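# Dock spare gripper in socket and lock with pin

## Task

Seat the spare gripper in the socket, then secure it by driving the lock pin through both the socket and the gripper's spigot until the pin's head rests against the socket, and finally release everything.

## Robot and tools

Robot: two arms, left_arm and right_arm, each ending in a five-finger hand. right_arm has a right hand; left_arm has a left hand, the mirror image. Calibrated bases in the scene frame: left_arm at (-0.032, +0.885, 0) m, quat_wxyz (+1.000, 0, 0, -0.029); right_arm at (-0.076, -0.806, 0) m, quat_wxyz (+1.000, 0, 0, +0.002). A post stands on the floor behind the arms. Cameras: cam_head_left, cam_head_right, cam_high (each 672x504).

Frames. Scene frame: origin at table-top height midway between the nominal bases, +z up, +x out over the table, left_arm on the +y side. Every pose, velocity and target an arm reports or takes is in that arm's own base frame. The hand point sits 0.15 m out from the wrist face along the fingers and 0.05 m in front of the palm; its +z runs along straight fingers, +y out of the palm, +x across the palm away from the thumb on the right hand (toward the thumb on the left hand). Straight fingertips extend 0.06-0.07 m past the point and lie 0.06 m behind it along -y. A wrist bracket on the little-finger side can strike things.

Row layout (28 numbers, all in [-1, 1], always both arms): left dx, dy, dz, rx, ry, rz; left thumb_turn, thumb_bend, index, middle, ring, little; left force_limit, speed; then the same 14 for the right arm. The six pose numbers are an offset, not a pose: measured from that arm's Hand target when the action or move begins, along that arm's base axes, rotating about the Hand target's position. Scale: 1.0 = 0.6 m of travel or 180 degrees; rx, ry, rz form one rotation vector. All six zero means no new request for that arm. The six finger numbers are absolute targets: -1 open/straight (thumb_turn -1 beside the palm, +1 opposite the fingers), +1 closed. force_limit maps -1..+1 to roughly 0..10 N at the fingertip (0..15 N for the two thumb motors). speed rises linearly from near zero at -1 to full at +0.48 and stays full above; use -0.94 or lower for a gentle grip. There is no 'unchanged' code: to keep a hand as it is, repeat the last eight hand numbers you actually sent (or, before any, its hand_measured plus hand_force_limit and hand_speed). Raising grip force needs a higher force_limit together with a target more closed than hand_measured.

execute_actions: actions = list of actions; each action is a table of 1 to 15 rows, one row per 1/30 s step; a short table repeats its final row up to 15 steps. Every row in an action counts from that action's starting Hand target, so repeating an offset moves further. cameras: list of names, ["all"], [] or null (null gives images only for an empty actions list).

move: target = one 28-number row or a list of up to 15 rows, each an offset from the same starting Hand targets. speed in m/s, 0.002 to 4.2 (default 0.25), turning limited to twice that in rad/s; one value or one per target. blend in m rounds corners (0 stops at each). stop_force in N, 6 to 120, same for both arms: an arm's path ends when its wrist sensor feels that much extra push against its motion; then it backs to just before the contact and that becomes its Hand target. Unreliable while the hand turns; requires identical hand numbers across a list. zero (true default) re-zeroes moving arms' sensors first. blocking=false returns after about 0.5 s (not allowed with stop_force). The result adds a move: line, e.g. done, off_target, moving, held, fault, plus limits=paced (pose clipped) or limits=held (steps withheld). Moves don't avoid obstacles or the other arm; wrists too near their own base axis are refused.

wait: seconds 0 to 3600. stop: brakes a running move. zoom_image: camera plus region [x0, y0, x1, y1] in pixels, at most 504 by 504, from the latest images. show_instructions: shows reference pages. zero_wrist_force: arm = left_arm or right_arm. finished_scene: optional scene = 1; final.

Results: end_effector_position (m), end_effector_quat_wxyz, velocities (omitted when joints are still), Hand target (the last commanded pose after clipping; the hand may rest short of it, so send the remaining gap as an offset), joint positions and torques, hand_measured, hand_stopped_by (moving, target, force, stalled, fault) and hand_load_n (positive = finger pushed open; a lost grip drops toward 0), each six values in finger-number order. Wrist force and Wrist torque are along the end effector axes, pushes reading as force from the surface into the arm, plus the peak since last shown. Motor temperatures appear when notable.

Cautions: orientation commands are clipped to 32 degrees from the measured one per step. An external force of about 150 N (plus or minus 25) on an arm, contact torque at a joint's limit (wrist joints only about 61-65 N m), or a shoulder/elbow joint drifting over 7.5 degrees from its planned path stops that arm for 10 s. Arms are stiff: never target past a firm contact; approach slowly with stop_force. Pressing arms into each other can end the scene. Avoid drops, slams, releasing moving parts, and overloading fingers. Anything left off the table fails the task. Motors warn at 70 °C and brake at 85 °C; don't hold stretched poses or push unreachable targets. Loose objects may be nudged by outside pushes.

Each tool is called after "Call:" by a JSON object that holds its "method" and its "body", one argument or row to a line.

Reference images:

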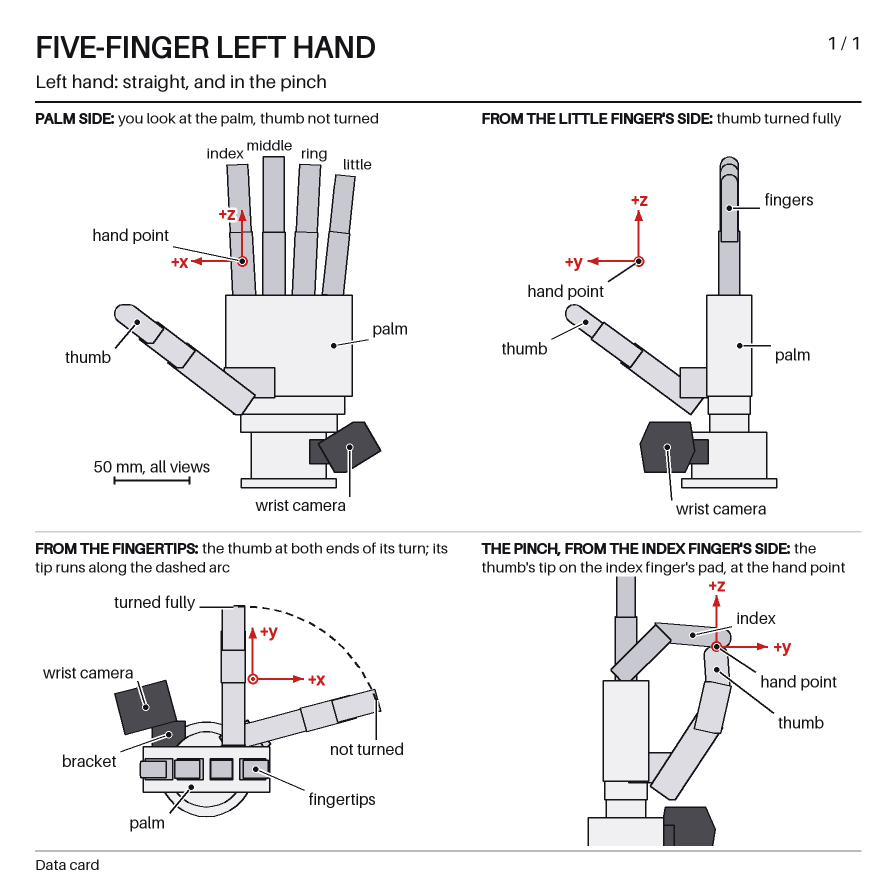

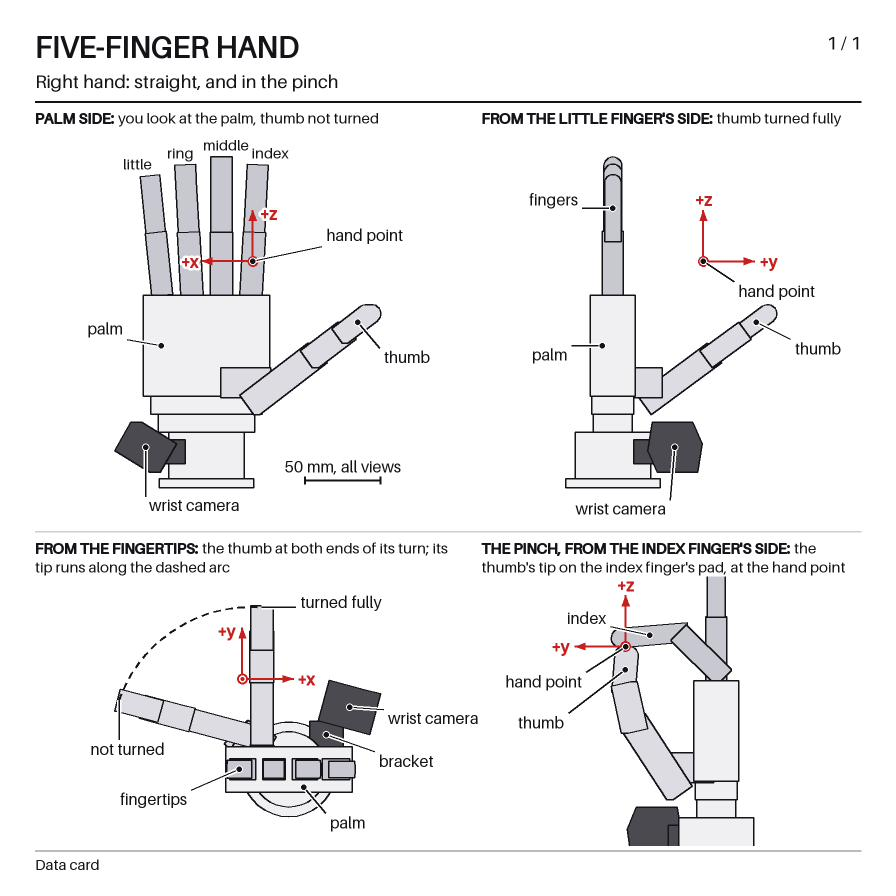

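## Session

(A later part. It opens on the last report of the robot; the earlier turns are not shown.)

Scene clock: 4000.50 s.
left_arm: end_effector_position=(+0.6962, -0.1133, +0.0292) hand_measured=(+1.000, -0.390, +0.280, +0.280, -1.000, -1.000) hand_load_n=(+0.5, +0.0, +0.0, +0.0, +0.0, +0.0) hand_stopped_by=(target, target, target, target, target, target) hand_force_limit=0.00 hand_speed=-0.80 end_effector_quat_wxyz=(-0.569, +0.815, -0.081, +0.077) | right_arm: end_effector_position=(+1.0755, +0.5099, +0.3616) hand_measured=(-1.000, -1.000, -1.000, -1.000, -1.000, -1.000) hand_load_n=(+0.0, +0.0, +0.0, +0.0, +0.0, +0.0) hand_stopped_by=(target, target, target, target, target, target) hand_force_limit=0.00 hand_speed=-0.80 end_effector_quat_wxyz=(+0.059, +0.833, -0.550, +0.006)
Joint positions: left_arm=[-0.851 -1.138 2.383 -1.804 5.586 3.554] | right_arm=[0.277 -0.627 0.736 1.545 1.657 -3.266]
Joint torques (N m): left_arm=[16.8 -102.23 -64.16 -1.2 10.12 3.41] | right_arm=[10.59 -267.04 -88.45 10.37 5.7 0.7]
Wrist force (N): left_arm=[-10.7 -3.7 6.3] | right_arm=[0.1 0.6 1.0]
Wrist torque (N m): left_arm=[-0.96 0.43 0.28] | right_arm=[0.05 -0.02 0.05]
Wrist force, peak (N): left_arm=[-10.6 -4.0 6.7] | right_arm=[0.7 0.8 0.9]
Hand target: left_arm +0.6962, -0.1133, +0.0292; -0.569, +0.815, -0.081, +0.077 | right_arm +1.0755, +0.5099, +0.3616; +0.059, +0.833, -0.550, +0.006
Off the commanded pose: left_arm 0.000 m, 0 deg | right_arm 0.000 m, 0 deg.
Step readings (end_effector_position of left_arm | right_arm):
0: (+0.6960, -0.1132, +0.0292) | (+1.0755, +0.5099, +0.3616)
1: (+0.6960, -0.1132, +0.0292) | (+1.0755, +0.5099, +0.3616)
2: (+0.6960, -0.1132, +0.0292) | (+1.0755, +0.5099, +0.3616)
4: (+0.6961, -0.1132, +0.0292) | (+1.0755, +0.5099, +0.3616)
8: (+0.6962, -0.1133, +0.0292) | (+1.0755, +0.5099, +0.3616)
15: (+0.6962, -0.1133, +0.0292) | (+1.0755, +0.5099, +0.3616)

Call:
{"method": "execute_actions", "body": {
  "actions": [
    [[0.0004,-0.00009,0,0,0,0,1,-0.39,0.28,0.28,-1,-1,0.0,-0.8,0,0,0,0,0,0,-1,-1,-1,-1,-1,-1,0,-0.8]]
  ]
}}

Call:
{"method": "execute_actions", "body": {
  "actions": [
    [[0.0004,-0.00009,0,0,0,0,1,-0.39,0.28,0.28,-1,-1,0.0,-0.8,0,0,0,0,0,0,-1,-1,-1,-1,-1,-1,0,-0.8]]
  ]
}}

Scene clock: 4003.30 s.
left_arm: end_effector_position=(+0.6965, -0.1133, +0.0292) hand_measured=(+1.000, -0.390, +0.280, +0.280, -1.000, -1.000) hand_load_n=(+0.0, +0.0, +0.0, +0.0, -0.5, +0.0) hand_stopped_by=(target, target, target, target, target, target) hand_force_limit=0.00 hand_speed=-0.80 end_effector_quat_wxyz=(-0.569, +0.815, -0.081, +0.077) | right_arm: end_effector_position=(+1.0755, +0.5099, +0.3616) hand_measured=(-1.000, -1.000, -1.000, -1.000, -1.000, -1.000) hand_load_n=(+0.0, +0.0, +0.5, +0.0, +0.0, +0.0) hand_stopped_by=(target, target, target, target, target, target) hand_force_limit=0.00 hand_speed=-0.80 end_effector_quat_wxyz=(+0.059, +0.833, -0.550, +0.006)
Joint positions: left_arm=[-0.851 -1.138 2.382 -1.804 5.587 3.554] | right_arm=[0.277 -0.627 0.736 1.545 1.657 -3.266]
Joint torques (N m): left_arm=[15.53 -101.83 -69.37 -2.09 11.73 3.73] | right_arm=[11.47 -264.16 -90.24 9.99 6.05 0.7]
Wrist force (N): left_arm=[-16.5 -4.6 6.3] | right_arm=[0.3 0.5 0.9]
Wrist torque (N m): left_arm=[-0.90 0.42 0.24] | right_arm=[0.04 -0.04 0.06]
Wrist force, peak (N): left_arm=[-16.6 -4.8 6.5] | right_arm=[0.3 1.0 1.5]
Hand target: left_arm +0.6965, -0.1133, +0.0292; -0.569, +0.815, -0.081, +0.077 | right_arm +1.0755, +0.5099, +0.3616; +0.059, +0.833, -0.550, +0.006
Off the commanded pose: left_arm 0.000 m, 0 deg | right_arm 0.000 m, 0 deg.
Step readings (end_effector_position of left_arm | right_arm):
0: (+0.6962, -0.1133, +0.0292) | (+1.0755, +0.5099, +0.3616)
1: (+0.6962, -0.1133, +0.0292) | (+1.0755, +0.5099, +0.3616)
2: (+0.6962, -0.1133, +0.0292) | (+1.0755, +0.5099, +0.3616)
4: (+0.6963, -0.1133, +0.0292) | (+1.0755, +0.5099, +0.3616)
8: (+0.6964, -0.1133, +0.0292) | (+1.0755, +0.5099, +0.3616)
15: (+0.6965, -0.1133, +0.0292) | (+1.0755, +0.5099, +0.3616)

Scene clock: 4004.00 s.
left_arm: end_effector_position=(+0.6967, -0.1134, +0.0292) hand_measured=(+1.000, -0.390, +0.280, +0.280, -1.000, -1.000) hand_load_n=(+0.0, +0.0, +0.0, +0.0, +0.0, +0.0) hand_stopped_by=(target, target, target, target, target, target) hand_force_limit=0.00 hand_speed=-0.80 end_effector_quat_wxyz=(-0.569, +0.815, -0.081, +0.077) | right_arm: end_effector_position=(+1.0755, +0.5099, +0.3616) hand_measured=(-1.000, -1.000, -1.000, -1.000, -1.000, -1.000) hand_load_n=(+0.0, -0.5, +0.0, +0.0, -0.5, +0.0) hand_stopped_by=(target, target, target, target, target, target) hand_force_limit=0.00 hand_speed=-0.80 end_effector_quat_wxyz=(+0.059, +0.833, -0.550, +0.006)
Joint positions: left_arm=[-0.851 -1.138 2.382 -1.804 5.587 3.554] | right_arm=[0.277 -0.627 0.736 1.545 1.657 -3.266]
Joint torques (N m): left_arm=[14.52 -104.87 -74.59 -3.04 13.75 3.45] | right_arm=[10.32 -266.27 -89.11 10.27 6.41 1.12]
Wrist force (N): left_arm=[-22.7 -6.0 6.6] | right_arm=[0.3 0.6 1.1]
Wrist torque (N m): left_arm=[-0.94 0.49 0.18] | right_arm=[0.05 -0.04 0.06]
Wrist force, peak (N): left_arm=[-22.7 -6.0 6.6] | right_arm=[0.4 0.4 1.3]
Hand target: left_arm +0.6967, -0.1134, +0.0292; -0.569, +0.815, -0.081, +0.077 | right_arm +1.0755, +0.5099, +0.3616; +0.059, +0.833, -0.550, +0.006
Off the commanded pose: left_arm 0.000 m, 0 deg | right_arm 0.000 m, 0 deg.
Step readings (end_effector_position of left_arm | right_arm):
0: (+0.6965, -0.1133, +0.0292) | (+1.0755, +0.5099, +0.3616)
1: (+0.6965, -0.1133, +0.0292) | (+1.0755, +0.5099, +0.3616)
2: (+0.6965, -0.1133, +0.0292) | (+1.0755, +0.5099, +0.3616)
4: (+0.6966, -0.1134, +0.0292) | (+1.0755, +0.5099, +0.3616)
8: (+0.6966, -0.1134, +0.0292) | (+1.0755, +0.5099, +0.3616)
15: (+0.6967, -0.1134, +0.0292) | (+1.0755, +0.5099, +0.3616)

Call:
{"method": "execute_actions", "body": {
  "actions": [
    [[-0.0005,0.00011,0,0,0,0,1,-0.39,0.28,0.28,-1,-1,0.0,-0.8,0,0,0,0,0,0,-1,-1,-1,-1,-1,-1,0,-0.8]]
  ]
}}

Call:
{"method": "execute_actions", "body": {
  "actions": [
    [[0,0,0.0012,0,0,0,1,-0.39,0.28,0.28,-1,-1,0.0,-0.8,0,0,0,0,0,0,-1,-1,-1,-1,-1,-1,0,-0.8]]
  ]
}}

Call:
{"method": "execute_actions", "body": {
  "actions": [
    [[0,0,-0.0012,0,0,0,1,-0.39,0.28,0.28,-1,-1,0.0,-0.8,0,0,0,0,0,0,-1,-1,-1,-1,-1,-1,0,-0.8]]
  ]
}}

Call:
{"method": "execute_actions", "body": {
  "actions": [
    [[0.00026,0.00114,0,0,0,0,1,-0.39,0.28,0.28,-1,-1,0.0,-0.8,0,0,0,0,0,0,-1,-1,-1,-1,-1,-1,0,-0.8]]
  ]
}}

Call:
{"method": "execute_actions", "body": {
  "actions": [
    [[-0.00026,-0.00114,0,0,0,0,1,-0.39,0.28,0.28,-1,-1,0.0,-0.8,0,0,0,0,0,0,-1,-1,-1,-1,-1,-1,0,-0.8]]
  ]
}}

Scene clock: 4023.60 s.
left_arm: end_effector_position=(+0.6964, -0.1133, +0.0292) hand_measured=(+1.000, -0.390, +0.280, +0.280, -1.000, -1.000) hand_load_n=(+0.0, +0.0, +0.0, +0.0, -0.5, -0.5) hand_stopped_by=(target, target, target, target, target, target) hand_force_limit=0.00 hand_speed=-0.80 end_effector_quat_wxyz=(-0.569, +0.815, -0.081, +0.077) | right_arm: end_effector_position=(+1.0755, +0.5099, +0.3616) hand_measured=(-1.000, -1.000, -1.000, -1.000, -1.000, -1.000) hand_load_n=(+0.0, +0.0, +0.0, +0.0, +0.0, +0.0) hand_stopped_by=(target, target, target, target, target, target) hand_force_limit=0.00 hand_speed=-0.80 end_effector_quat_wxyz=(+0.059, +0.833, -0.550, +0.006)
Joint positions: left_arm=[-0.851 -1.138 2.382 -1.804 5.587 3.554] | right_arm=[0.277 -0.627 0.736 1.545 1.657 -3.266]
Joint torques (N m): left_arm=[-26.37 -148.57 -28.79 -10.35 2.13 -2.08] | right_arm=[7.47 -265.15 -86.49 10.52 5.37 0.12]
Wrist force (N): left_arm=[-15.4 -5.0 6.2] | right_arm=[0.5 0.4 1.3]
Wrist torque (N m): left_arm=[-0.98 0.42 0.26] | right_arm=[0.00 -0.09 0.07]
Wrist force, peak (N): left_arm=[-22.9 -5.5 6.8] | right_arm=[0.0 0.8 1.3]
Hand target: left_arm +0.6964, -0.1133, +0.0292; -0.569, +0.815, -0.081, +0.077 | right_arm +1.0755, +0.5099, +0.3616; +0.059, +0.833, -0.550, +0.006
Off the commanded pose: left_arm 0.000 m, 0 deg | right_arm 0.000 m, 0 deg.
Step readings (end_effector_position of left_arm | right_arm):
0: (+0.6967, -0.1134, +0.0292) | (+1.0755, +0.5099, +0.3616)
1: (+0.6967, -0.1134, +0.0292) | (+1.0755, +0.5099, +0.3616)
2: (+0.6967, -0.1134, +0.0292) | (+1.0755, +0.5099, +0.3616)
4: (+0.6967, -0.1134, +0.0292) | (+1.0755, +0.5099, +0.3616)
8: (+0.6966, -0.1134, +0.0292) | (+1.0755, +0.5099, +0.3616)
15: (+0.6965, -0.1133, +0.0291) | (+1.0755, +0.5099, +0.3616)

Scene clock: 4024.30 s.
left_arm: end_effector_position=(+0.6963, -0.1133, +0.0299) hand_measured=(+1.000, -0.390, +0.280, +0.280, -1.000, -1.000) hand_load_n=(+0.0, +0.0, +0.0, +0.0, -0.5, +0.0) hand_stopped_by=(target, target, target, target, target, target) hand_force_limit=0.00 hand_speed=-0.80 end_effector_quat_wxyz=(-0.569, +0.815, -0.081, +0.077) | right_arm: end_effector_position=(+1.0755, +0.5099, +0.3616) hand_measured=(-1.000, -1.000, -1.000, -1.000, -1.000, -1.000) hand_load_n=(+0.0, +0.0, +0.0, +0.0, +0.0, +0.0) hand_stopped_by=(target, target, target, target, target, target) hand_force_limit=0.00 hand_speed=-0.80 end_effector_quat_wxyz=(+0.059, +0.833, -0.550, +0.006)
Joint positions: left_arm=[-0.851 -1.139 2.382 -1.803 5.587 3.554] | right_arm=[0.277 -0.627 0.736 1.545 1.657 -3.266]
Joint torques (N m): left_arm=[-27.61 -154.59 -65.26 -0.63 2.19 -1.85] | right_arm=[11.5 -269.84 -87.31 10.62 5.5 1.06]
Wrist force (N): left_arm=[-13.3 2.1 7.7] | right_arm=[0.3 0.6 0.8]
Wrist torque (N m): left_arm=[-0.98 0.36 0.35] | right_arm=[0.07 -0.05 0.07]
Wrist force, peak (N): left_arm=[-17.2 0.6 7.4] | right_arm=[0.6 0.7 1.3]
Hand target: left_arm +0.6964, -0.1133, +0.0299; -0.569, +0.815, -0.081, +0.077 | right_arm +1.0755, +0.5099, +0.3616; +0.059, +0.833, -0.550, +0.006
Off the commanded pose: left_arm 0.000 m, 0 deg | right_arm 0.000 m, 0 deg.
Step readings (end_effector_position of left_arm | right_arm):
0: (+0.6964, -0.1133, +0.0292) | (+1.0755, +0.5099, +0.3616)
1: (+0.6964, -0.1133, +0.0292) | (+1.0755, +0.5099, +0.3616)
2: (+0.6964, -0.1134, +0.0292) | (+1.0755, +0.5099, +0.3616)
4: (+0.6964, -0.1133, +0.0295) | (+1.0755, +0.5099, +0.3616)
8: (+0.6964, -0.1133, +0.0298) | (+1.0755, +0.5099, +0.3616)
15: (+0.6963, -0.1132, +0.0299) | (+1.0755, +0.5099, +0.3616)

Scene clock: 4025.00 s.
left_arm: end_effector_position=(+0.6965, -0.1134, +0.0292) hand_measured=(+1.000, -0.390, +0.280, +0.280, -1.000, -1.000) hand_load_n=(+0.0, +0.0, +0.0, +0.0, +0.0, +0.0) hand_stopped_by=(target, target, target, target, target, target) hand_force_limit=0.00 hand_speed=-0.80 end_effector_quat_wxyz=(-0.569, +0.815, -0.081, +0.077) | right_arm: end_effector_position=(+1.0755, +0.5099, +0.3616) hand_measured=(-1.000, -1.000, -1.000, -1.000, -1.000, -1.000) hand_load_n=(+0.0, +0.0, +0.0, +0.0, +0.0, +0.0) hand_stopped_by=(target, target, target, target, target, target) hand_force_limit=0.00 hand_speed=-0.80 end_effector_quat_wxyz=(+0.059, +0.833, -0.550, +0.006)
Joint positions: left_arm=[-0.851 -1.138 2.382 -1.804 5.587 3.554] | right_arm=[0.277 -0.627 0.736 1.545 1.657 -3.266]
Joint torques (N m): left_arm=[-25.52 -101.7 -38.25 -11.48 2 -1.88] | right_arm=[10.64 -266.15 -88.62 10.29 5.73 1.02]
Wrist force (N): left_arm=[-15.7 -6.9 6.1] | right_arm=[0.4 0.5 1.0]
Wrist torque (N m): left_arm=[-0.94 0.46 0.23] | right_arm=[0.03 -0.06 0.06]
Wrist force, peak (N): left_arm=[-15.7 -6.9 6.1] | right_arm=[0.5 0.4 1.3]
Hand target: left_arm +0.6964, -0.1133, +0.0292; -0.569, +0.815, -0.081, +0.077 | right_arm +1.0755, +0.5099, +0.3616; +0.059, +0.833, -0.550, +0.006
Off the commanded pose: left_arm 0.000 m, 0 deg | right_arm 0.000 m, 0 deg.
Step readings (end_effector_position of left_arm | right_arm):
0: (+0.6963, -0.1133, +0.0299) | (+1.0755, +0.5099, +0.3616)
1: (+0.6963, -0.1133, +0.0299) | (+1.0755, +0.5099, +0.3616)
2: (+0.6963, -0.1133, +0.0298) | (+1.0755, +0.5099, +0.3616)
4: (+0.6964, -0.1133, +0.0296) | (+1.0755, +0.5099, +0.3616)
8: (+0.6964, -0.1134, +0.0294) | (+1.0755, +0.5099, +0.3616)
15: (+0.6965, -0.1134, +0.0292) | (+1.0755, +0.5099, +0.3616)

Scene clock: 4025.70 s.
left_arm: end_effector_position=(+0.6966, -0.1127, +0.0291) hand_measured=(+1.000, -0.390, +0.280, +0.280, -1.000, -1.000) hand_load_n=(+0.0, +0.0, +0.0, +0.0, -0.5, +0.0) hand_stopped_by=(target, target, target, target, target, target) hand_force_limit=0.00 hand_speed=-0.80 end_effector_quat_wxyz=(-0.569, +0.815, -0.081, +0.077) | right_arm: end_effector_position=(+1.0755, +0.5099, +0.3616) hand_measured=(-1.000, -1.000, -1.000, -1.000, -1.000, -1.000) hand_load_n=(+0.0, +0.0, +0.0, +0.0, +0.0, +0.0) hand_stopped_by=(target, target, target, target, target, target) hand_force_limit=0.00 hand_speed=-0.80 end_effector_quat_wxyz=(+0.059, +0.833, -0.550, +0.006)
Joint positions: left_arm=[-0.85 -1.138 2.383 -1.805 5.587 3.555] | right_arm=[0.277 -0.627 0.736 1.545 1.657 -3.266]
Joint torques (N m): left_arm=[16.02 -136.53 -26.47 -10.74 11.28 3.39] | right_arm=[9.09 -264.59 -88.53 10.59 5.68 0.89]
Wrist force (N): left_arm=[-14.7 -4.4 5.9] | right_arm=[0.3 0.5 0.9]
Wrist torque (N m): left_arm=[-0.95 0.44 0.26] | right_arm=[0.05 -0.05 0.07]
Wrist force, peak (N): left_arm=[-16.3 -6.9 5.7] | right_arm=[0.6 0.7 1.3]
Hand target: left_arm +0.6966, -0.1126, +0.0292; -0.569, +0.815, -0.081, +0.077 | right_arm +1.0755, +0.5099, +0.3616; +0.059, +0.833, -0.550, +0.006
Off the commanded pose: left_arm 0.000 m, 0 deg | right_arm 0.000 m, 0 deg.
Step readings (end_effector_position of left_arm | right_arm):
0: (+0.6965, -0.1134, +0.0292) | (+1.0755, +0.5099, +0.3616)
1: (+0.6965, -0.1134, +0.0292) | (+1.0755, +0.5099, +0.3616)
2: (+0.6965, -0.1133, +0.0292) | (+1.0755, +0.5099, +0.3616)
4: (+0.6965, -0.1132, +0.0292) | (+1.0755, +0.5099, +0.3616)
8: (+0.6965, -0.1129, +0.0291) | (+1.0755, +0.5099, +0.3616)
15: (+0.6966, -0.1127, +0.0291) | (+1.0755, +0.5099, +0.3616)

Scene clock: 4026.40 s.
left_arm: end_effector_position=(+0.6964, -0.1133, +0.0292) hand_measured=(+1.000, -0.390, +0.280, +0.280, -1.000, -1.000) hand_load_n=(+0.0, +0.0, +0.0, +0.0, +0.0, +0.0) hand_stopped_by=(target, target, target, target, target, target) hand_force_limit=0.00 hand_speed=-0.80 end_effector_quat_wxyz=(-0.569, +0.815, -0.081, +0.077) | right_arm: end_effector_position=(+1.0755, +0.5099, +0.3616) hand_measured=(-1.000, -1.000, -1.000, -1.000, -1.000, -1.000) hand_load_n=(+0.0, +0.0, +0.0, +0.0, +0.0, -0.5) hand_stopped_by=(target, target, target, target, target, target) hand_force_limit=0.00 hand_speed=-0.80 end_effector_quat_wxyz=(+0.059, +0.833, -0.550, +0.006)
Joint positions: left_arm=[-0.851 -1.138 2.382 -1.804 5.587 3.554] | right_arm=[0.277 -0.627 0.736 1.545 1.657 -3.266]
Joint torques (N m): left_arm=[-30.39 -105.53 -68.87 -1.67 1.34 -2.29] | right_arm=[7.52 -264.31 -85.77 11.06 5.73 0.87]
Wrist force (N): left_arm=[-15.9 -6.2 6.0] | right_arm=[0.4 0.4 0.8]
Wrist torque (N m): left_arm=[-0.90 0.40 0.23] | right_arm=[0.04 -0.06 0.07]
Wrist force, peak (N): left_arm=[-15.9 -6.4 6.1] | right_arm=[0.6 0.8 1.4]
Hand target: left_arm +0.6964, -0.1133, +0.0292; -0.569, +0.815, -0.081, +0.077 | right_arm +1.0755, +0.5099, +0.3616; +0.059, +0.833, -0.550, +0.006
Off the commanded pose: left_arm 0.000 m, 0 deg | right_arm 0.000 m, 0 deg.
Step readings (end_effector_position of left_arm | right_arm):
0: (+0.6966, -0.1127, +0.0291) | (+1.0755, +0.5099, +0.3616)
1: (+0.6966, -0.1127, +0.0291) | (+1.0755, +0.5099, +0.3616)
2: (+0.6966, -0.1127, +0.0291) | (+1.0755, +0.5099, +0.3616)
4: (+0.6965, -0.1128, +0.0292) | (+1.0755, +0.5099, +0.3616)
8: (+0.6964, -0.1130, +0.0292) | (+1.0755, +0.5099, +0.3616)
15: (+0.6964, -0.1132, +0.0292) | (+1.0755, +0.5099, +0.3616)

Call:
{"method": "execute_actions", "body": {
  "actions": [
    [[-0.0022,0.0005,0,0,0,0,1,-0.39,0.28,0.28,-1,-1,0.0,-0.8,0,0,0,0,0,0,-1,-1,-1,-1,-1,-1,0,-0.8]]
  ]
}}

Call:
{"method": "execute_actions", "body": {
  "actions": [
    [[0.0,0,0.004,0,0,0,1,-0.39,0.28,0.28,-1,-1,0.0,-0.8,0,0,0,0,0,0,-1,-1,-1,-1,-1,-1,0,-0.8]]
  ]
}}

Call:
{"method": "execute_actions", "body": {
  "actions": [
    [[0.0010,-0.00022,0,0,0,0,1,-0.39,0.28,0.28,-1,-1,0.0,-0.8,0,0,0,0,0,0,-1,-1,-1,-1,-1,-1,0,-0.8]]
  ]
}}

Call:
{"method": "execute_actions", "body": {
  "actions": [
    [[0.0005,-0.00011,0,0,0,0,1,-0.39,0.28,0.28,-1,-1,0.0,-0.8,0,0,0,0,0,0,-1,-1,-1,-1,-1,-1,0,-0.8]]
  ]
}}

Call:
{"method": "execute_actions", "body": {
  "actions": [
    [[0.0004,-0.00009,0,0,0,0,1,-0.39,0.28,0.28,-1,-1,0.0,-0.8,0,0,0,0,0,0,-1,-1,-1,-1,-1,-1,0,-0.8]]
  ]
}}

Scene clock: 4066.47 s.
left_arm: end_effector_position=(+0.6951, -0.1130, +0.0292) hand_measured=(+1.000, -0.390, +0.280, +0.280, -1.000, -1.000) hand_load_n=(+0.0, +0.0, +0.0, +0.0, -0.5, +0.0) hand_stopped_by=(target, target, target, target, target, target) hand_force_limit=0.00 hand_speed=-0.80 end_effector_quat_wxyz=(-0.569, +0.815, -0.081, +0.077) | right_arm: end_effector_position=(+1.0755, +0.5099, +0.3616) hand_measured=(-1.000, -1.000, -1.000, -1.000, -1.000, -1.000) hand_load_n=(+0.0, +0.0, +0.0, +0.0, +0.0, +0.0) hand_stopped_by=(target, target, target, target, target, target) hand_force_limit=0.00 hand_speed=-0.80 end_effector_quat_wxyz=(+0.059, +0.833, -0.550, +0.006)
Joint positions: left_arm=[-0.852 -1.139 2.384 -1.804 5.586 3.553] | right_arm=[0.277 -0.627 0.736 1.545 1.657 -3.266]
Joint torques (N m): left_arm=[-29.5 -150.15 -15.57 -5.91 -1.73 -2.36] | right_arm=[11.4 -264.09 -87.34 10.32 5.51 0.12]
Wrist force (N): left_arm=[-1.3 -2.6 6.0] | right_arm=[0.3 0.6 0.7]
Wrist torque (N m): left_arm=[-1.02 0.53 0.31] | right_arm=[0.07 -0.04 0.07]
Wrist force, peak (N): left_arm=[-17.2 -7.1 6.3] | right_arm=[0.5 0.6 1.5]
Hand target: left_arm +0.6951, -0.1130, +0.0292; -0.569, +0.815, -0.081, +0.077 | right_arm +1.0755, +0.5099, +0.3616; +0.059, +0.833, -0.550, +0.006
Off the commanded pose: left_arm 0.000 m, 0 deg | right_arm 0.000 m, 0 deg.
Step readings (end_effector_position of left_arm | right_arm):
0: (+0.6964, -0.1133, +0.0292) | (+1.0755, +0.5099, +0.3616)
1: (+0.6964, -0.1133, +0.0292) | (+1.0755, +0.5099, +0.3616)
2: (+0.6963, -0.1134, +0.0292) | (+1.0755, +0.5099, +0.3616)
4: (+0.6960, -0.1134, +0.0292) | (+1.0755, +0.5099, +0.3616)
8: (+0.6954, -0.1133, +0.0292) | (+1.0755, +0.5099, +0.3616)
15: (+0.6951, -0.1131, +0.0292) | (+1.0755, +0.5099, +0.3616)

Scene clock: 4067.17 s.
left_arm: end_effector_position=(+0.6951, -0.1130, +0.0316) hand_measured=(+1.000, -0.390, +0.280, +0.280, -1.000, -1.000) hand_load_n=(+0.0, +0.0, +0.0, +0.0, +0.0, +0.0) hand_stopped_by=(target, target, target, target, target, target) hand_force_limit=0.00 hand_speed=-0.80 end_effector_quat_wxyz=(-0.569, +0.815, -0.081, +0.077) | right_arm: end_effector_position=(+1.0755, +0.5099, +0.3616) hand_measured=(-1.000, -1.000, -1.000, -1.000, -1.000, -1.000) hand_load_n=(+0.0, +0.0, +0.0, +0.0, +0.0, +0.0) hand_stopped_by=(target, target, target, target, target, target) hand_force_limit=0.00 hand_speed=-0.80 end_effector_quat_wxyz=(+0.059, +0.833, -0.550, +0.006)
Joint positions: left_arm=[-0.852 -1.143 2.384 -1.8 5.586 3.553] | right_arm=[0.277 -0.627 0.736 1.545 1.657 -3.266]
Joint torques (N m): left_arm=[-27.08 -147.89 -56.69 1.46 -1.55 -1.34] | right_arm=[11.46 -265.72 -87.56 10.79 6.17 0.75]
Wrist force (N): left_arm=[-1.2 -2.2 6.1] | right_arm=[0.4 0.5 1.1]
Wrist torque (N m): left_arm=[-0.96 0.52 0.31] | right_arm=[0.04 -0.06 0.07]
Wrist force, peak (N): left_arm=[-0.9 -2.3 6.5] | right_arm=[0.3 0.6 1.3]
Hand target: left_arm +0.6951, -0.1130, +0.0316; -0.569, +0.815, -0.081, +0.077 | right_arm +1.0755, +0.5099, +0.3616; +0.059, +0.833, -0.550, +0.006
Off the commanded pose: left_arm 0.000 m, 0 deg | right_arm 0.000 m, 0 deg.
Step readings (end_effector_position of left_arm | right_arm):
0: (+0.6951, -0.1130, +0.0292) | (+1.0755, +0.5099, +0.3616)
1: (+0.6951, -0.1130, +0.0292) | (+1.0755, +0.5099, +0.3616)
2: (+0.6951, -0.1130, +0.0294) | (+1.0755, +0.5099, +0.3616)
4: (+0.6950, -0.1129, +0.0303) | (+1.0755, +0.5099, +0.3616)
8: (+0.6950, -0.1129, +0.0312) | (+1.0755, +0.5099, +0.3616)
15: (+0.6950, -0.1130, +0.0315) | (+1.0755, +0.5099, +0.3616)

Scene clock: 4067.87 s.
left_arm: end_effector_position=(+0.6957, -0.1132, +0.0316) hand_measured=(+1.000, -0.390, +0.280, +0.280, -1.000, -1.000) hand_load_n=(+0.0, +0.0, +0.0, +0.0, +0.0, +0.0) hand_stopped_by=(target, target, target, target, target, target) hand_force_limit=0.00 hand_speed=-0.80 end_effector_quat_wxyz=(-0.569, +0.815, -0.081, +0.077) | right_arm: end_effector_position=(+1.0755, +0.5099, +0.3616) hand_measured=(-1.000, -1.000, -1.000, -1.000, -1.000, -1.000) hand_load_n=(+0.0, +0.0, +0.0, +0.0, +0.0, +0.0) hand_stopped_by=(target, target, target, target, target, target) hand_force_limit=0.00 hand_speed=-0.80 end_effector_quat_wxyz=(+0.059, +0.833, -0.550, +0.006)
Joint positions: left_arm=[-0.852 -1.142 2.383 -1.8 5.586 3.553] | right_arm=[0.277 -0.627 0.736 1.545 1.657 -3.266]
Joint torques (N m): left_arm=[18.32 -101.08 -57 1.22 7.27 3.33] | right_arm=[7.99 -266.03 -89.37 10.72 5.21 0.95]
Wrist force (N): left_arm=[-1.4 -2.7 6.0] | right_arm=[0.3 0.2 1.2]
Wrist torque (N m): left_arm=[-1.01 0.48 0.33] | right_arm=[-0.02 -0.05 0.05]
Wrist force, peak (N): left_arm=[-0.7 -2.1 6.6] | right_arm=[0.5 0.4 1.4]
Hand target: left_arm +0.6957, -0.1132, +0.0316; -0.569, +0.815, -0.081, +0.077 | right_arm +1.0755, +0.5099, +0.3616; +0.059, +0.833, -0.550, +0.006
Off the commanded pose: left_arm 0.000 m, 0 deg | right_arm 0.000 m, 0 deg.
Step readings (end_effector_position of left_arm | right_arm):
0: (+0.6951, -0.1130, +0.0316) | (+1.0755, +0.5099, +0.3616)
1: (+0.6951, -0.1130, +0.0316) | (+1.0755, +0.5099, +0.3616)
2: (+0.6951, -0.1131, +0.0316) | (+1.0755, +0.5099, +0.3616)
4: (+0.6953, -0.1132, +0.0316) | (+1.0755, +0.5099, +0.3616)
8: (+0.6956, -0.1133, +0.0316) | (+1.0755, +0.5099, +0.3616)
15: (+0.6957, -0.1132, +0.0316) | (+1.0755, +0.5099, +0.3616)

Scene clock: 4068.57 s.
left_arm: end_effector_position=(+0.6960, -0.1132, +0.0316) hand_measured=(+1.000, -0.390, +0.280, +0.280, -1.000, -1.000) hand_load_n=(+0.0, +0.0, +0.0, -0.5, +0.0, +0.0) hand_stopped_by=(target, target, target, target, target, target) hand_force_limit=0.00 hand_speed=-0.80 end_effector_quat_wxyz=(-0.569, +0.815, -0.081, +0.077) | right_arm: end_effector_position=(+1.0755, +0.5099, +0.3616) hand_measured=(-1.000, -1.000, -1.000, -1.000, -1.000, -1.000) hand_load_n=(+0.0, +0.0, +0.0, +0.0, +0.0, +0.0) hand_stopped_by=(target, target, target, target, target, target) hand_force_limit=0.00 hand_speed=-0.80 end_effector_quat_wxyz=(+0.059, +0.833, -0.550, +0.006)
Joint positions: left_arm=[-0.852 -1.142 2.382 -1.8 5.586 3.554] | right_arm=[0.277 -0.627 0.736 1.545 1.657 -3.266]
Joint torques (N m): left_arm=[17.17 -100.57 -59.3 -0.59 8.74 3.23] | right_arm=[9.77 -262.96 -86.65 10.34 5.95 0.77]
Wrist force (N): left_arm=[-5.8 -3.6 6.5] | right_arm=[0.8 0.5 0.9]
Wrist torque (N m): left_arm=[-0.99 0.45 0.31] | right_arm=[0.04 -0.12 0.10]
Wrist force, peak (N): left_arm=[-5.8 -3.6 6.5] | right_arm=[0.3 0.8 1.3]
Hand target: left_arm +0.6960, -0.1132, +0.0316; -0.569, +0.815, -0.081, +0.077 | right_arm +1.0755, +0.5099, +0.3616; +0.059, +0.833, -0.550, +0.006
Off the commanded pose: left_arm 0.000 m, 0 deg | right_arm 0.000 m, 0 deg.
Step readings (end_effector_position of left_arm | right_arm):
0: (+0.6957, -0.1132, +0.0316) | (+1.0755, +0.5099, +0.3616)
1: (+0.6957, -0.1132, +0.0316) | (+1.0755, +0.5099, +0.3616)
2: (+0.6957, -0.1132, +0.0316) | (+1.0755, +0.5099, +0.3616)
4: (+0.6958, -0.1132, +0.0316) | (+1.0755, +0.5099, +0.3616)
8: (+0.6959, -0.1132, +0.0316) | (+1.0755, +0.5099, +0.3616)
15: (+0.6960, -0.1132, +0.0316) | (+1.0755, +0.5099, +0.3616)

Scene clock: 4069.27 s.
left_arm: end_effector_position=(+0.6962, -0.1133, +0.0316) hand_measured=(+1.000, -0.390, +0.280, +0.280, -1.000, -1.000) hand_load_n=(+0.0, +0.5, +0.0, +0.0, -0.5, +0.0) hand_stopped_by=(target, target, target, target, target, target) hand_force_limit=0.00 hand_speed=-0.80 end_effector_quat_wxyz=(-0.569, +0.815, -0.081, +0.077) | right_arm: end_effector_position=(+1.0755, +0.5099, +0.3616) hand_measured=(-1.000, -1.000, -1.000, -1.000, -1.000, -1.000) hand_load_n=(+0.0, +0.0, +0.0, +0.0, +0.0, -0.5) hand_stopped_by=(target, target, target, target, target, target) hand_force_limit=0.00 hand_speed=-0.80 end_effector_quat_wxyz=(+0.059, +0.833, -0.550, +0.006)
Joint positions: left_arm=[-0.851 -1.142 2.382 -1.8 5.586 3.554] | right_arm=[0.277 -0.627 0.736 1.545 1.657 -3.266]
Joint torques (N m): left_arm=[13.46 -102.66 -65.06 -1.25 9.94 3.53] | right_arm=[11.55 -262.51 -88.85 10.67 5.47 0.65]
Wrist force (N): left_arm=[-10.9 -4.8 6.0] | right_arm=[0.5 0.5 0.8]
Wrist torque (N m): left_arm=[-0.97 0.41 0.30] | right_arm=[0.05 -0.06 0.07]
Wrist force, peak (N): left_arm=[-11.2 -4.6 6.0] | right_arm=[0.4 0.3 1.5]
Hand target: left_arm +0.6962, -0.1133, +0.0316; -0.569, +0.815, -0.081, +0.077 | right_arm +1.0755, +0.5099, +0.3616; +0.059, +0.833, -0.550, +0.006
Off the commanded pose: left_arm 0.000 m, 0 deg | right_arm 0.000 m, 0 deg.
Step readings (end_effector_position of left_arm | right_arm):
0: (+0.6960, -0.1132, +0.0316) | (+1.0755, +0.5099, +0.3616)
1: (+0.6960, -0.1132, +0.0316) | (+1.0755, +0.5099, +0.3616)
2: (+0.6960, -0.1132, +0.0316) | (+1.0755, +0.5099, +0.3616)
4: (+0.6961, -0.1132, +0.0316) | (+1.0755, +0.5099, +0.3616)
8: (+0.6962, -0.1133, +0.0316) | (+1.0755, +0.5099, +0.3616)
15: (+0.6962, -0.1133, +0.0316) | (+1.0755, +0.5099, +0.3616)

Call:
{"method": "execute_actions", "body": {
  "actions": [
    [[0.0004,-0.00009,0,0,0,0,1,-0.39,0.28,0.28,-1,-1,0.0,-0.8,0,0,0,0,0,0,-1,-1,-1,-1,-1,-1,0,-0.8]]
  ]
}}

Call:
{"method": "execute_actions", "body": {
  "actions": [
    [[0.0003,-0.00007,0,0,0,0,1,-0.39,0.28,0.28,-1,-1,0.0,-0.8,0,0,0,0,0,0,-1,-1,-1,-1,-1,-1,0,-0.8]]
  ]
}}

Call:
{"method": "wait", "body": {
  "seconds": 1
}}

Scene clock: 4072.97 s.
left_arm: end_effector_position=(+0.6965, -0.1133, +0.0316) hand_measured=(+1.000, -0.390, +0.280, +0.280, -1.000, -1.000) hand_load_n=(+0.0, +0.0, +0.0, +0.0, +0.0, +0.0) hand_stopped_by=(target, target, target, target, target, target) hand_force_limit=0.00 hand_speed=-0.80 end_effector_quat_wxyz=(-0.569, +0.815, -0.081, +0.077) | right_arm: end_effector_position=(+1.0755, +0.5099, +0.3616) hand_measured=(-1.000, -1.000, -1.000, -1.000, -1.000, -1.000) hand_load_n=(+0.0, +0.0, +0.0, +0.0, +0.0, +0.0) hand_stopped_by=(target, target, target, target, target, target) hand_force_limit=0.00 hand_speed=-0.80 end_effector_quat_wxyz=(+0.059, +0.833, -0.550, +0.006)
Joint positions: left_arm=[-0.851 -1.142 2.382 -1.8 5.587 3.554] | right_arm=[0.277 -0.627 0.736 1.545 1.657 -3.266]
Joint torques (N m): left_arm=[16.88 -101.47 -68.54 -1.99 11.54 3.61] | right_arm=[11.64 -264.66 -88.93 10.28 5.76 0.35]
Wrist force (N): left_arm=[-17.0 -6.1 6.0] | right_arm=[0.5 0.6 0.9]
Wrist torque (N m): left_arm=[-0.93 0.44 0.25] | right_arm=[0.07 -0.07 0.08]
Wrist force, peak (N): left_arm=[-16.9 -6.1 6.4] | right_arm=[0.5 1.1 1.2]
Hand target: left_arm +0.6965, -0.1133, +0.0316; -0.569, +0.815, -0.081, +0.077 | right_arm +1.0755, +0.5099, +0.3616; +0.059, +0.833, -0.550, +0.006
Off the commanded pose: left_arm 0.000 m, 0 deg | right_arm 0.000 m, 0 deg.
Step readings (end_effector_position of left_arm | right_arm):
0: (+0.6962, -0.1133, +0.0316) | (+1.0755, +0.5099, +0.3616)
1: (+0.6962, -0.1133, +0.0316) | (+1.0755, +0.5099, +0.3616)
2: (+0.6962, -0.1133, +0.0316) | (+1.0755, +0.5099, +0.3616)
4: (+0.6963, -0.1133, +0.0316) | (+1.0755, +0.5099, +0.3616)
8: (+0.6964, -0.1133, +0.0316) | (+1.0755, +0.5099, +0.3616)
15: (+0.6965, -0.1133, +0.0316) | (+1.0755, +0.5099, +0.3616)

Scene clock: 4073.67 s.
left_arm: end_effector_position=(+0.6966, -0.1134, +0.0316) hand_measured=(+1.000, -0.390, +0.280, +0.280, -1.000, -1.000) hand_load_n=(+0.0, +0.0, +0.0, +0.0, +0.0, +0.0) hand_stopped_by=(target, target, target, target, target, target) hand_force_limit=0.00 hand_speed=-0.80 end_effector_quat_wxyz=(-0.569, +0.815, -0.081, +0.077) | right_arm: end_effector_position=(+1.0755, +0.5099, +0.3616) hand_measured=(-1.000, -1.000, -1.000, -1.000, -1.000, -1.000) hand_load_n=(+0.0, +0.0, +0.0, +0.0, +0.5, +0.0) hand_stopped_by=(target, target, target, target, target, target) hand_force_limit=0.00 hand_speed=-0.80 end_effector_quat_wxyz=(+0.059, +0.833, -0.550, +0.006)
Joint positions: left_arm=[-0.851 -1.142 2.382 -1.799 5.587 3.554] | right_arm=[0.277 -0.627 0.736 1.545 1.657 -3.266]
Joint torques (N m): left_arm=[15.11 -100.25 -73.33 -2.96 12.57 3.16] | right_arm=[13.97 -263.42 -90.37 10.74 5.37 0.35]
Wrist force (N): left_arm=[-20.9 -6.9 5.9] | right_arm=[0.4 0.4 0.8]
Wrist torque (N m): left_arm=[-0.89 0.38 0.25] | right_arm=[0.03 -0.06 0.07]
Wrist force, peak (N): left_arm=[-21.1 -7.2 6.2] | right_arm=[0.6 0.8 1.1]
Hand target: left_arm +0.6966, -0.1134, +0.0316; -0.569, +0.815, -0.081, +0.077 | right_arm +1.0755, +0.5099, +0.3616; +0.059, +0.833, -0.550, +0.006
Off the commanded pose: left_arm 0.000 m, 0 deg | right_arm 0.000 m, 0 deg.
Step readings (end_effector_position of left_arm | right_arm):
0: (+0.6965, -0.1133, +0.0316) | (+1.0755, +0.5099, +0.3616)
1: (+0.6965, -0.1133, +0.0316) | (+1.0755, +0.5099, +0.3616)
2: (+0.6965, -0.1133, +0.0316) | (+1.0755, +0.5099, +0.3616)
4: (+0.6965, -0.1133, +0.0316) | (+1.0755, +0.5099, +0.3616)
8: (+0.6966, -0.1134, +0.0316) | (+1.0755, +0.5099, +0.3616)
15: (+0.6966, -0.1134, +0.0316) | (+1.0755, +0.5099, +0.3616)

Scene clock: 4074.67 s.
left_arm: end_effector_position=(+0.6966, -0.1134, +0.0316) hand_measured=(+1.000, -0.390, +0.280, +0.280, -1.000, -1.000) hand_load_n=(+0.0, +0.0, +0.0, +0.0, +0.0, -0.5) hand_stopped_by=(target, target, target, target, target, target) hand_force_limit=0.00 hand_speed=-0.80 end_effector_quat_wxyz=(-0.569, +0.815, -0.081, +0.077) | right_arm: end_effector_position=(+1.0755, +0.5099, +0.3616) hand_measured=(-1.000, -1.000, -1.000, -1.000, -1.000, -1.000) hand_load_n=(+0.0, +0.0, +0.0, -0.5, +0.0, +0.0) hand_stopped_by=(target, target, target, target, target, target) hand_force_limit=0.00 hand_speed=-0.80 end_effector_quat_wxyz=(+0.059, +0.833, -0.550, +0.006)
Joint positions: left_arm=[-0.851 -1.142 2.382 -1.799 5.587 3.554] | right_arm=[0.277 -0.627 0.736 1.545 1.657 -3.266]
Joint torques (N m): left_arm=[18.71 -102.79 -74.86 -3.98 13.15 3.71] | right_arm=[12.96 -269.18 -87.36 10.2 5.45 0.34]
Wrist force (N): left_arm=[-21.3 -7.0 6.1] | right_arm=[0.7 0.6 0.6]
Wrist torque (N m): left_arm=[-0.90 0.42 0.24] | right_arm=[0.07 -0.09 0.08]
Wrist force, peak (N): left_arm=[-21.7 -7.3 5.9] | right_arm=[0.5 0.6 1.4]
Hand target: left_arm +0.6966, -0.1134, +0.0316; -0.569, +0.815, -0.081, +0.077 | right_arm +1.0755, +0.5099, +0.3616; +0.059, +0.833, -0.550, +0.006
Off the commanded pose: left_arm 0.000 m, 0 deg | right_arm 0.000 m, 0 deg.
wait: 1.00 s; at rest by 0.17 s

Call:
{"method": "move", "body": {
  "target": [-0.0054,0.0012,0,0,0,0,1,-0.39,0.28,0.28,-1,-1,0.0,-0.8,0,0,0,0,0,0,-1,-1,-1,-1,-1,-1,0,-0.8],
  "speed": 0.01
}}

Call:
{"method": "move", "body": {
  "target": [-0.058,0.013,0,0,0,0,1,-0.39,0.28,0.28,-1,-1,0.0,-0.8,0,0,0,0,0,0,-1,-1,-1,-1,-1,-1,0,-0.8],
  "speed": 0.04,
  "cameras": ["cam_high"]
}}

Call:
{"method": "zoom_image", "body": {
  "camera": "cam_high",
  "region": [510, 150, 594, 210]
}}

Scene clock: 4080.33 s.
left_arm: end_effector_position=(+0.6937, -0.1127, +0.0316) hand_measured=(+1.000, -0.390, +0.280, +0.280, -1.000, -1.000) hand_load_n=(+0.0, +0.5, +0.0, +0.0, +0.0, +0.0) hand_stopped_by=(target, target, target, target, target, target) hand_force_limit=0.00 hand_speed=-0.80 end_effector_quat_wxyz=(-0.569, +0.815, -0.081, +0.077) end_effector_velocity=(-0.004, +0.002, -0.001) end_effector_angular_velocity=(+0.001, +0.003, +0.001) | right_arm: end_effector_position=(+1.0755, +0.5099, +0.3616) hand_measured=(-1.000, -1.000, -1.000, -1.000, -1.000, -1.000) hand_load_n=(+0.0, +0.0, +0.0, +0.0, +0.0, +0.0) hand_stopped_by=(target, target, target, target, target, target) hand_force_limit=0.00 hand_speed=-0.80 end_effector_quat_wxyz=(+0.059, +0.833, -0.550, +0.006)
Joint positions: left_arm=[-0.854 -1.144 2.385 -1.8 5.584 3.552] | right_arm=[0.277 -0.627 0.736 1.545 1.657 -3.266]
Joint velocities: left_arm=[-0.002 -0.001 0.005 0 -0.003 -0.001] | right_arm=[within noise]
Joint torques (N m): left_arm=[-28.76 -153.27 -19.19 -6.32 -0.25 -2.02] | right_arm=[7.91 -264.76 -86.26 11.1 5.76 1.24]
Wrist force (N): left_arm=[-1.1 -2.4 5.8] | right_arm=[0.2 0.3 1.0]
Wrist torque (N m): left_arm=[-0.97 0.49 0.31] | right_arm=[0.02 -0.03 0.05]
Wrist force, peak (N): left_arm=[-21.7 -7.3 5.8] | right_arm=[0.5 1.0 1.4]
Hand target: left_arm +0.6934, -0.1127, +0.0316; -0.569, +0.815, -0.081, +0.077 | right_arm +1.0755, +0.5099, +0.3616; +0.059, +0.833, -0.550, +0.006
Off the commanded pose: left_arm 0.000 m, 0 deg | right_arm 0.000 m, 0 deg.
move: done

Scene clock: 4081.60 s.
left_arm: end_effector_position=(+0.6589, -0.1049, +0.0316) hand_measured=(+1.000, -0.390, +0.280, +0.280, -1.000, -1.000) hand_load_n=(+0.0, +0.0, +0.0, +0.0, +0.0, +0.0) hand_stopped_by=(target, target, target, target, target, target) hand_force_limit=0.00 hand_speed=-0.80 end_effector_quat_wxyz=(-0.569, +0.815, -0.081, +0.077) | right_arm: end_effector_position=(+1.0755, +0.5099, +0.3616) hand_measured=(-1.000, -1.000, -1.000, -1.000, -1.000, -1.000) hand_load_n=(+0.0, +0.0, +0.0, +0.0, +0.0, +0.0) hand_stopped_by=(target, target, target, target, target, target) hand_force_limit=0.00 hand_speed=-0.80 end_effector_quat_wxyz=(+0.059, +0.833, -0.550, +0.006)
Joint positions: left_arm=[-0.886 -1.164 2.429 -1.804 5.557 3.526] | right_arm=[0.277 -0.627 0.736 1.545 1.657 -3.266]
Joint torques (N m): left_arm=[-23.12 -140.53 -15.2 -5.72 -1.4 -3.31] | right_arm=[10.4 -264.95 -88.18 10.6 5.87 0.47]
Wrist force (N): left_arm=[0.0 -2.3 6.0] | right_arm=[0.3 0.8 1.3]
Wrist torque (N m): left_arm=[-0.94 0.34 0.35] | right_arm=[0.07 -0.05 0.08]
Wrist force, peak (N): left_arm=[-0.7 -2.3 6.5] | right_arm=[0.3 0.8 1.3]
Hand target: left_arm +0.6586, -0.1049, +0.0316; -0.569, +0.815, -0.081, +0.077 | right_arm +1.0755, +0.5099, +0.3616; +0.059, +0.833, -0.550, +0.006
Off the commanded pose: left_arm 0.000 m, 0 deg | right_arm 0.000 m, 0 deg.
move: done

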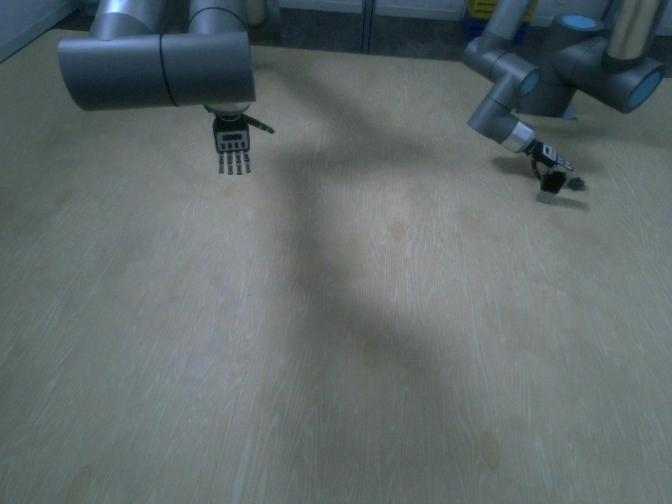

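Scaled by 6.000.

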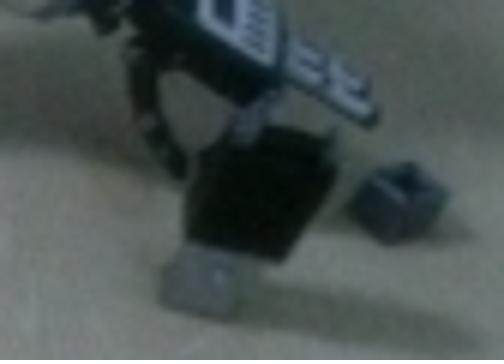

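Call:
{"method": "move", "body": {
  "target": [-0.01,0.0022,0.25,0,0,0,1,-0.39,0.28,0.28,-1,-1,0.0,-0.8,0,0,0,0,0,0,-1,-1,-1,-1,-1,-1,0,-0.8],
  "speed": 0.1,
  "cameras": ["cam_high"]
}}

Call:
{"method": "zoom_image", "body": {
  "camera": "cam_high",
  "region": [510, 150, 594, 210]
}}

Call:
{"method": "zoom_image", "body": {
  "camera": "cam_high",
  "region": [530, 168, 572, 210]
}}

Scene clock: 4086.43 s.
left_arm: end_effector_position=(+0.6526, -0.1035, +0.1814) hand_measured=(+1.000, -0.390, +0.280, +0.280, -1.000, -1.000) hand_load_n=(+0.0, +0.0, +0.0, +0.0, +0.0, +0.0) hand_stopped_by=(target, target, target, target, target, target) hand_force_limit=0.00 hand_speed=-0.80 end_effector_quat_wxyz=(-0.569, +0.815, -0.081, +0.077) | right_arm: end_effector_position=(+1.0755, +0.5099, +0.3616) hand_measured=(-1.000, -1.000, -1.000, -1.000, -1.000, -1.000) hand_load_n=(+0.0, +0.0, +0.0, +0.0, +0.0, +0.0) hand_stopped_by=(target, target, target, target, target, target) hand_force_limit=0.00 hand_speed=-0.80 end_effector_quat_wxyz=(+0.059, +0.833, -0.550, +0.006)
Joint positions: left_arm=[-0.893 -1.401 2.376 -1.509 5.551 3.521] | right_arm=[0.277 -0.627 0.736 1.545 1.657 -3.266]
Joint torques (N m): left_arm=[-27.19 -104.45 -77.54 1.68 -1.59 -3.88] | right_arm=[13.42 -262.96 -88.31 10.5 6.14 0.92]
Wrist force (N): left_arm=[-0.9 -1.9 6.2] | right_arm=[0.2 0.6 0.8]
Wrist torque (N m): left_arm=[-0.85 0.52 0.27] | right_arm=[0.06 -0.03 0.06]
Wrist force, peak (N): left_arm=[-1.0 -1.7 6.8] | right_arm=[0.4 0.7 1.4]
Hand target: left_arm +0.6526, -0.1035, +0.1816; -0.569, +0.815, -0.081, +0.077 | right_arm +1.0755, +0.5099, +0.3616; +0.059, +0.833, -0.550, +0.006
Off the commanded pose: left_arm 0.000 m, 0 deg | right_arm 0.000 m, 0 deg.
move: done

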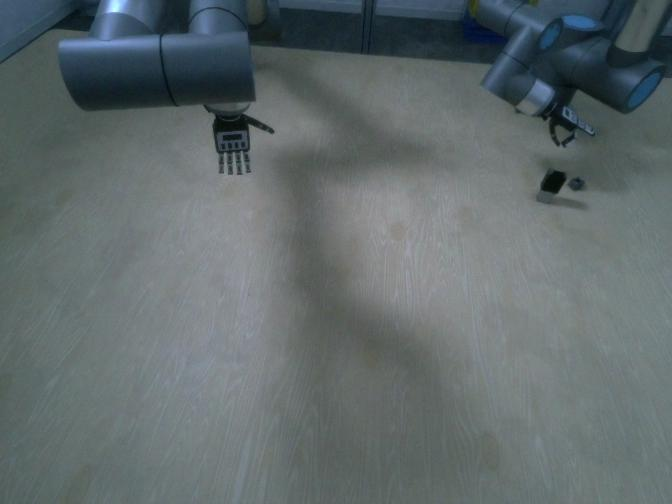

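Scaled by 6.000.

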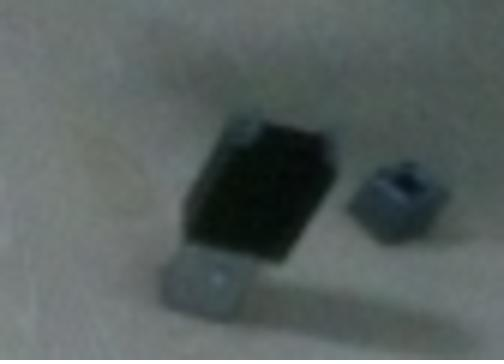

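Scaled by 12.000.

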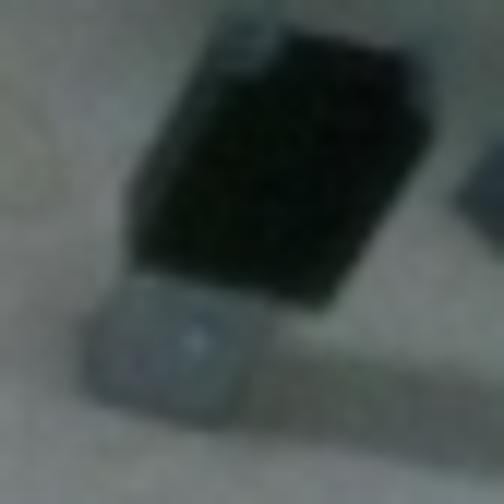

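Call:
{"method": "finished_scene", "body": {

}}

The scene is finished: the task was done.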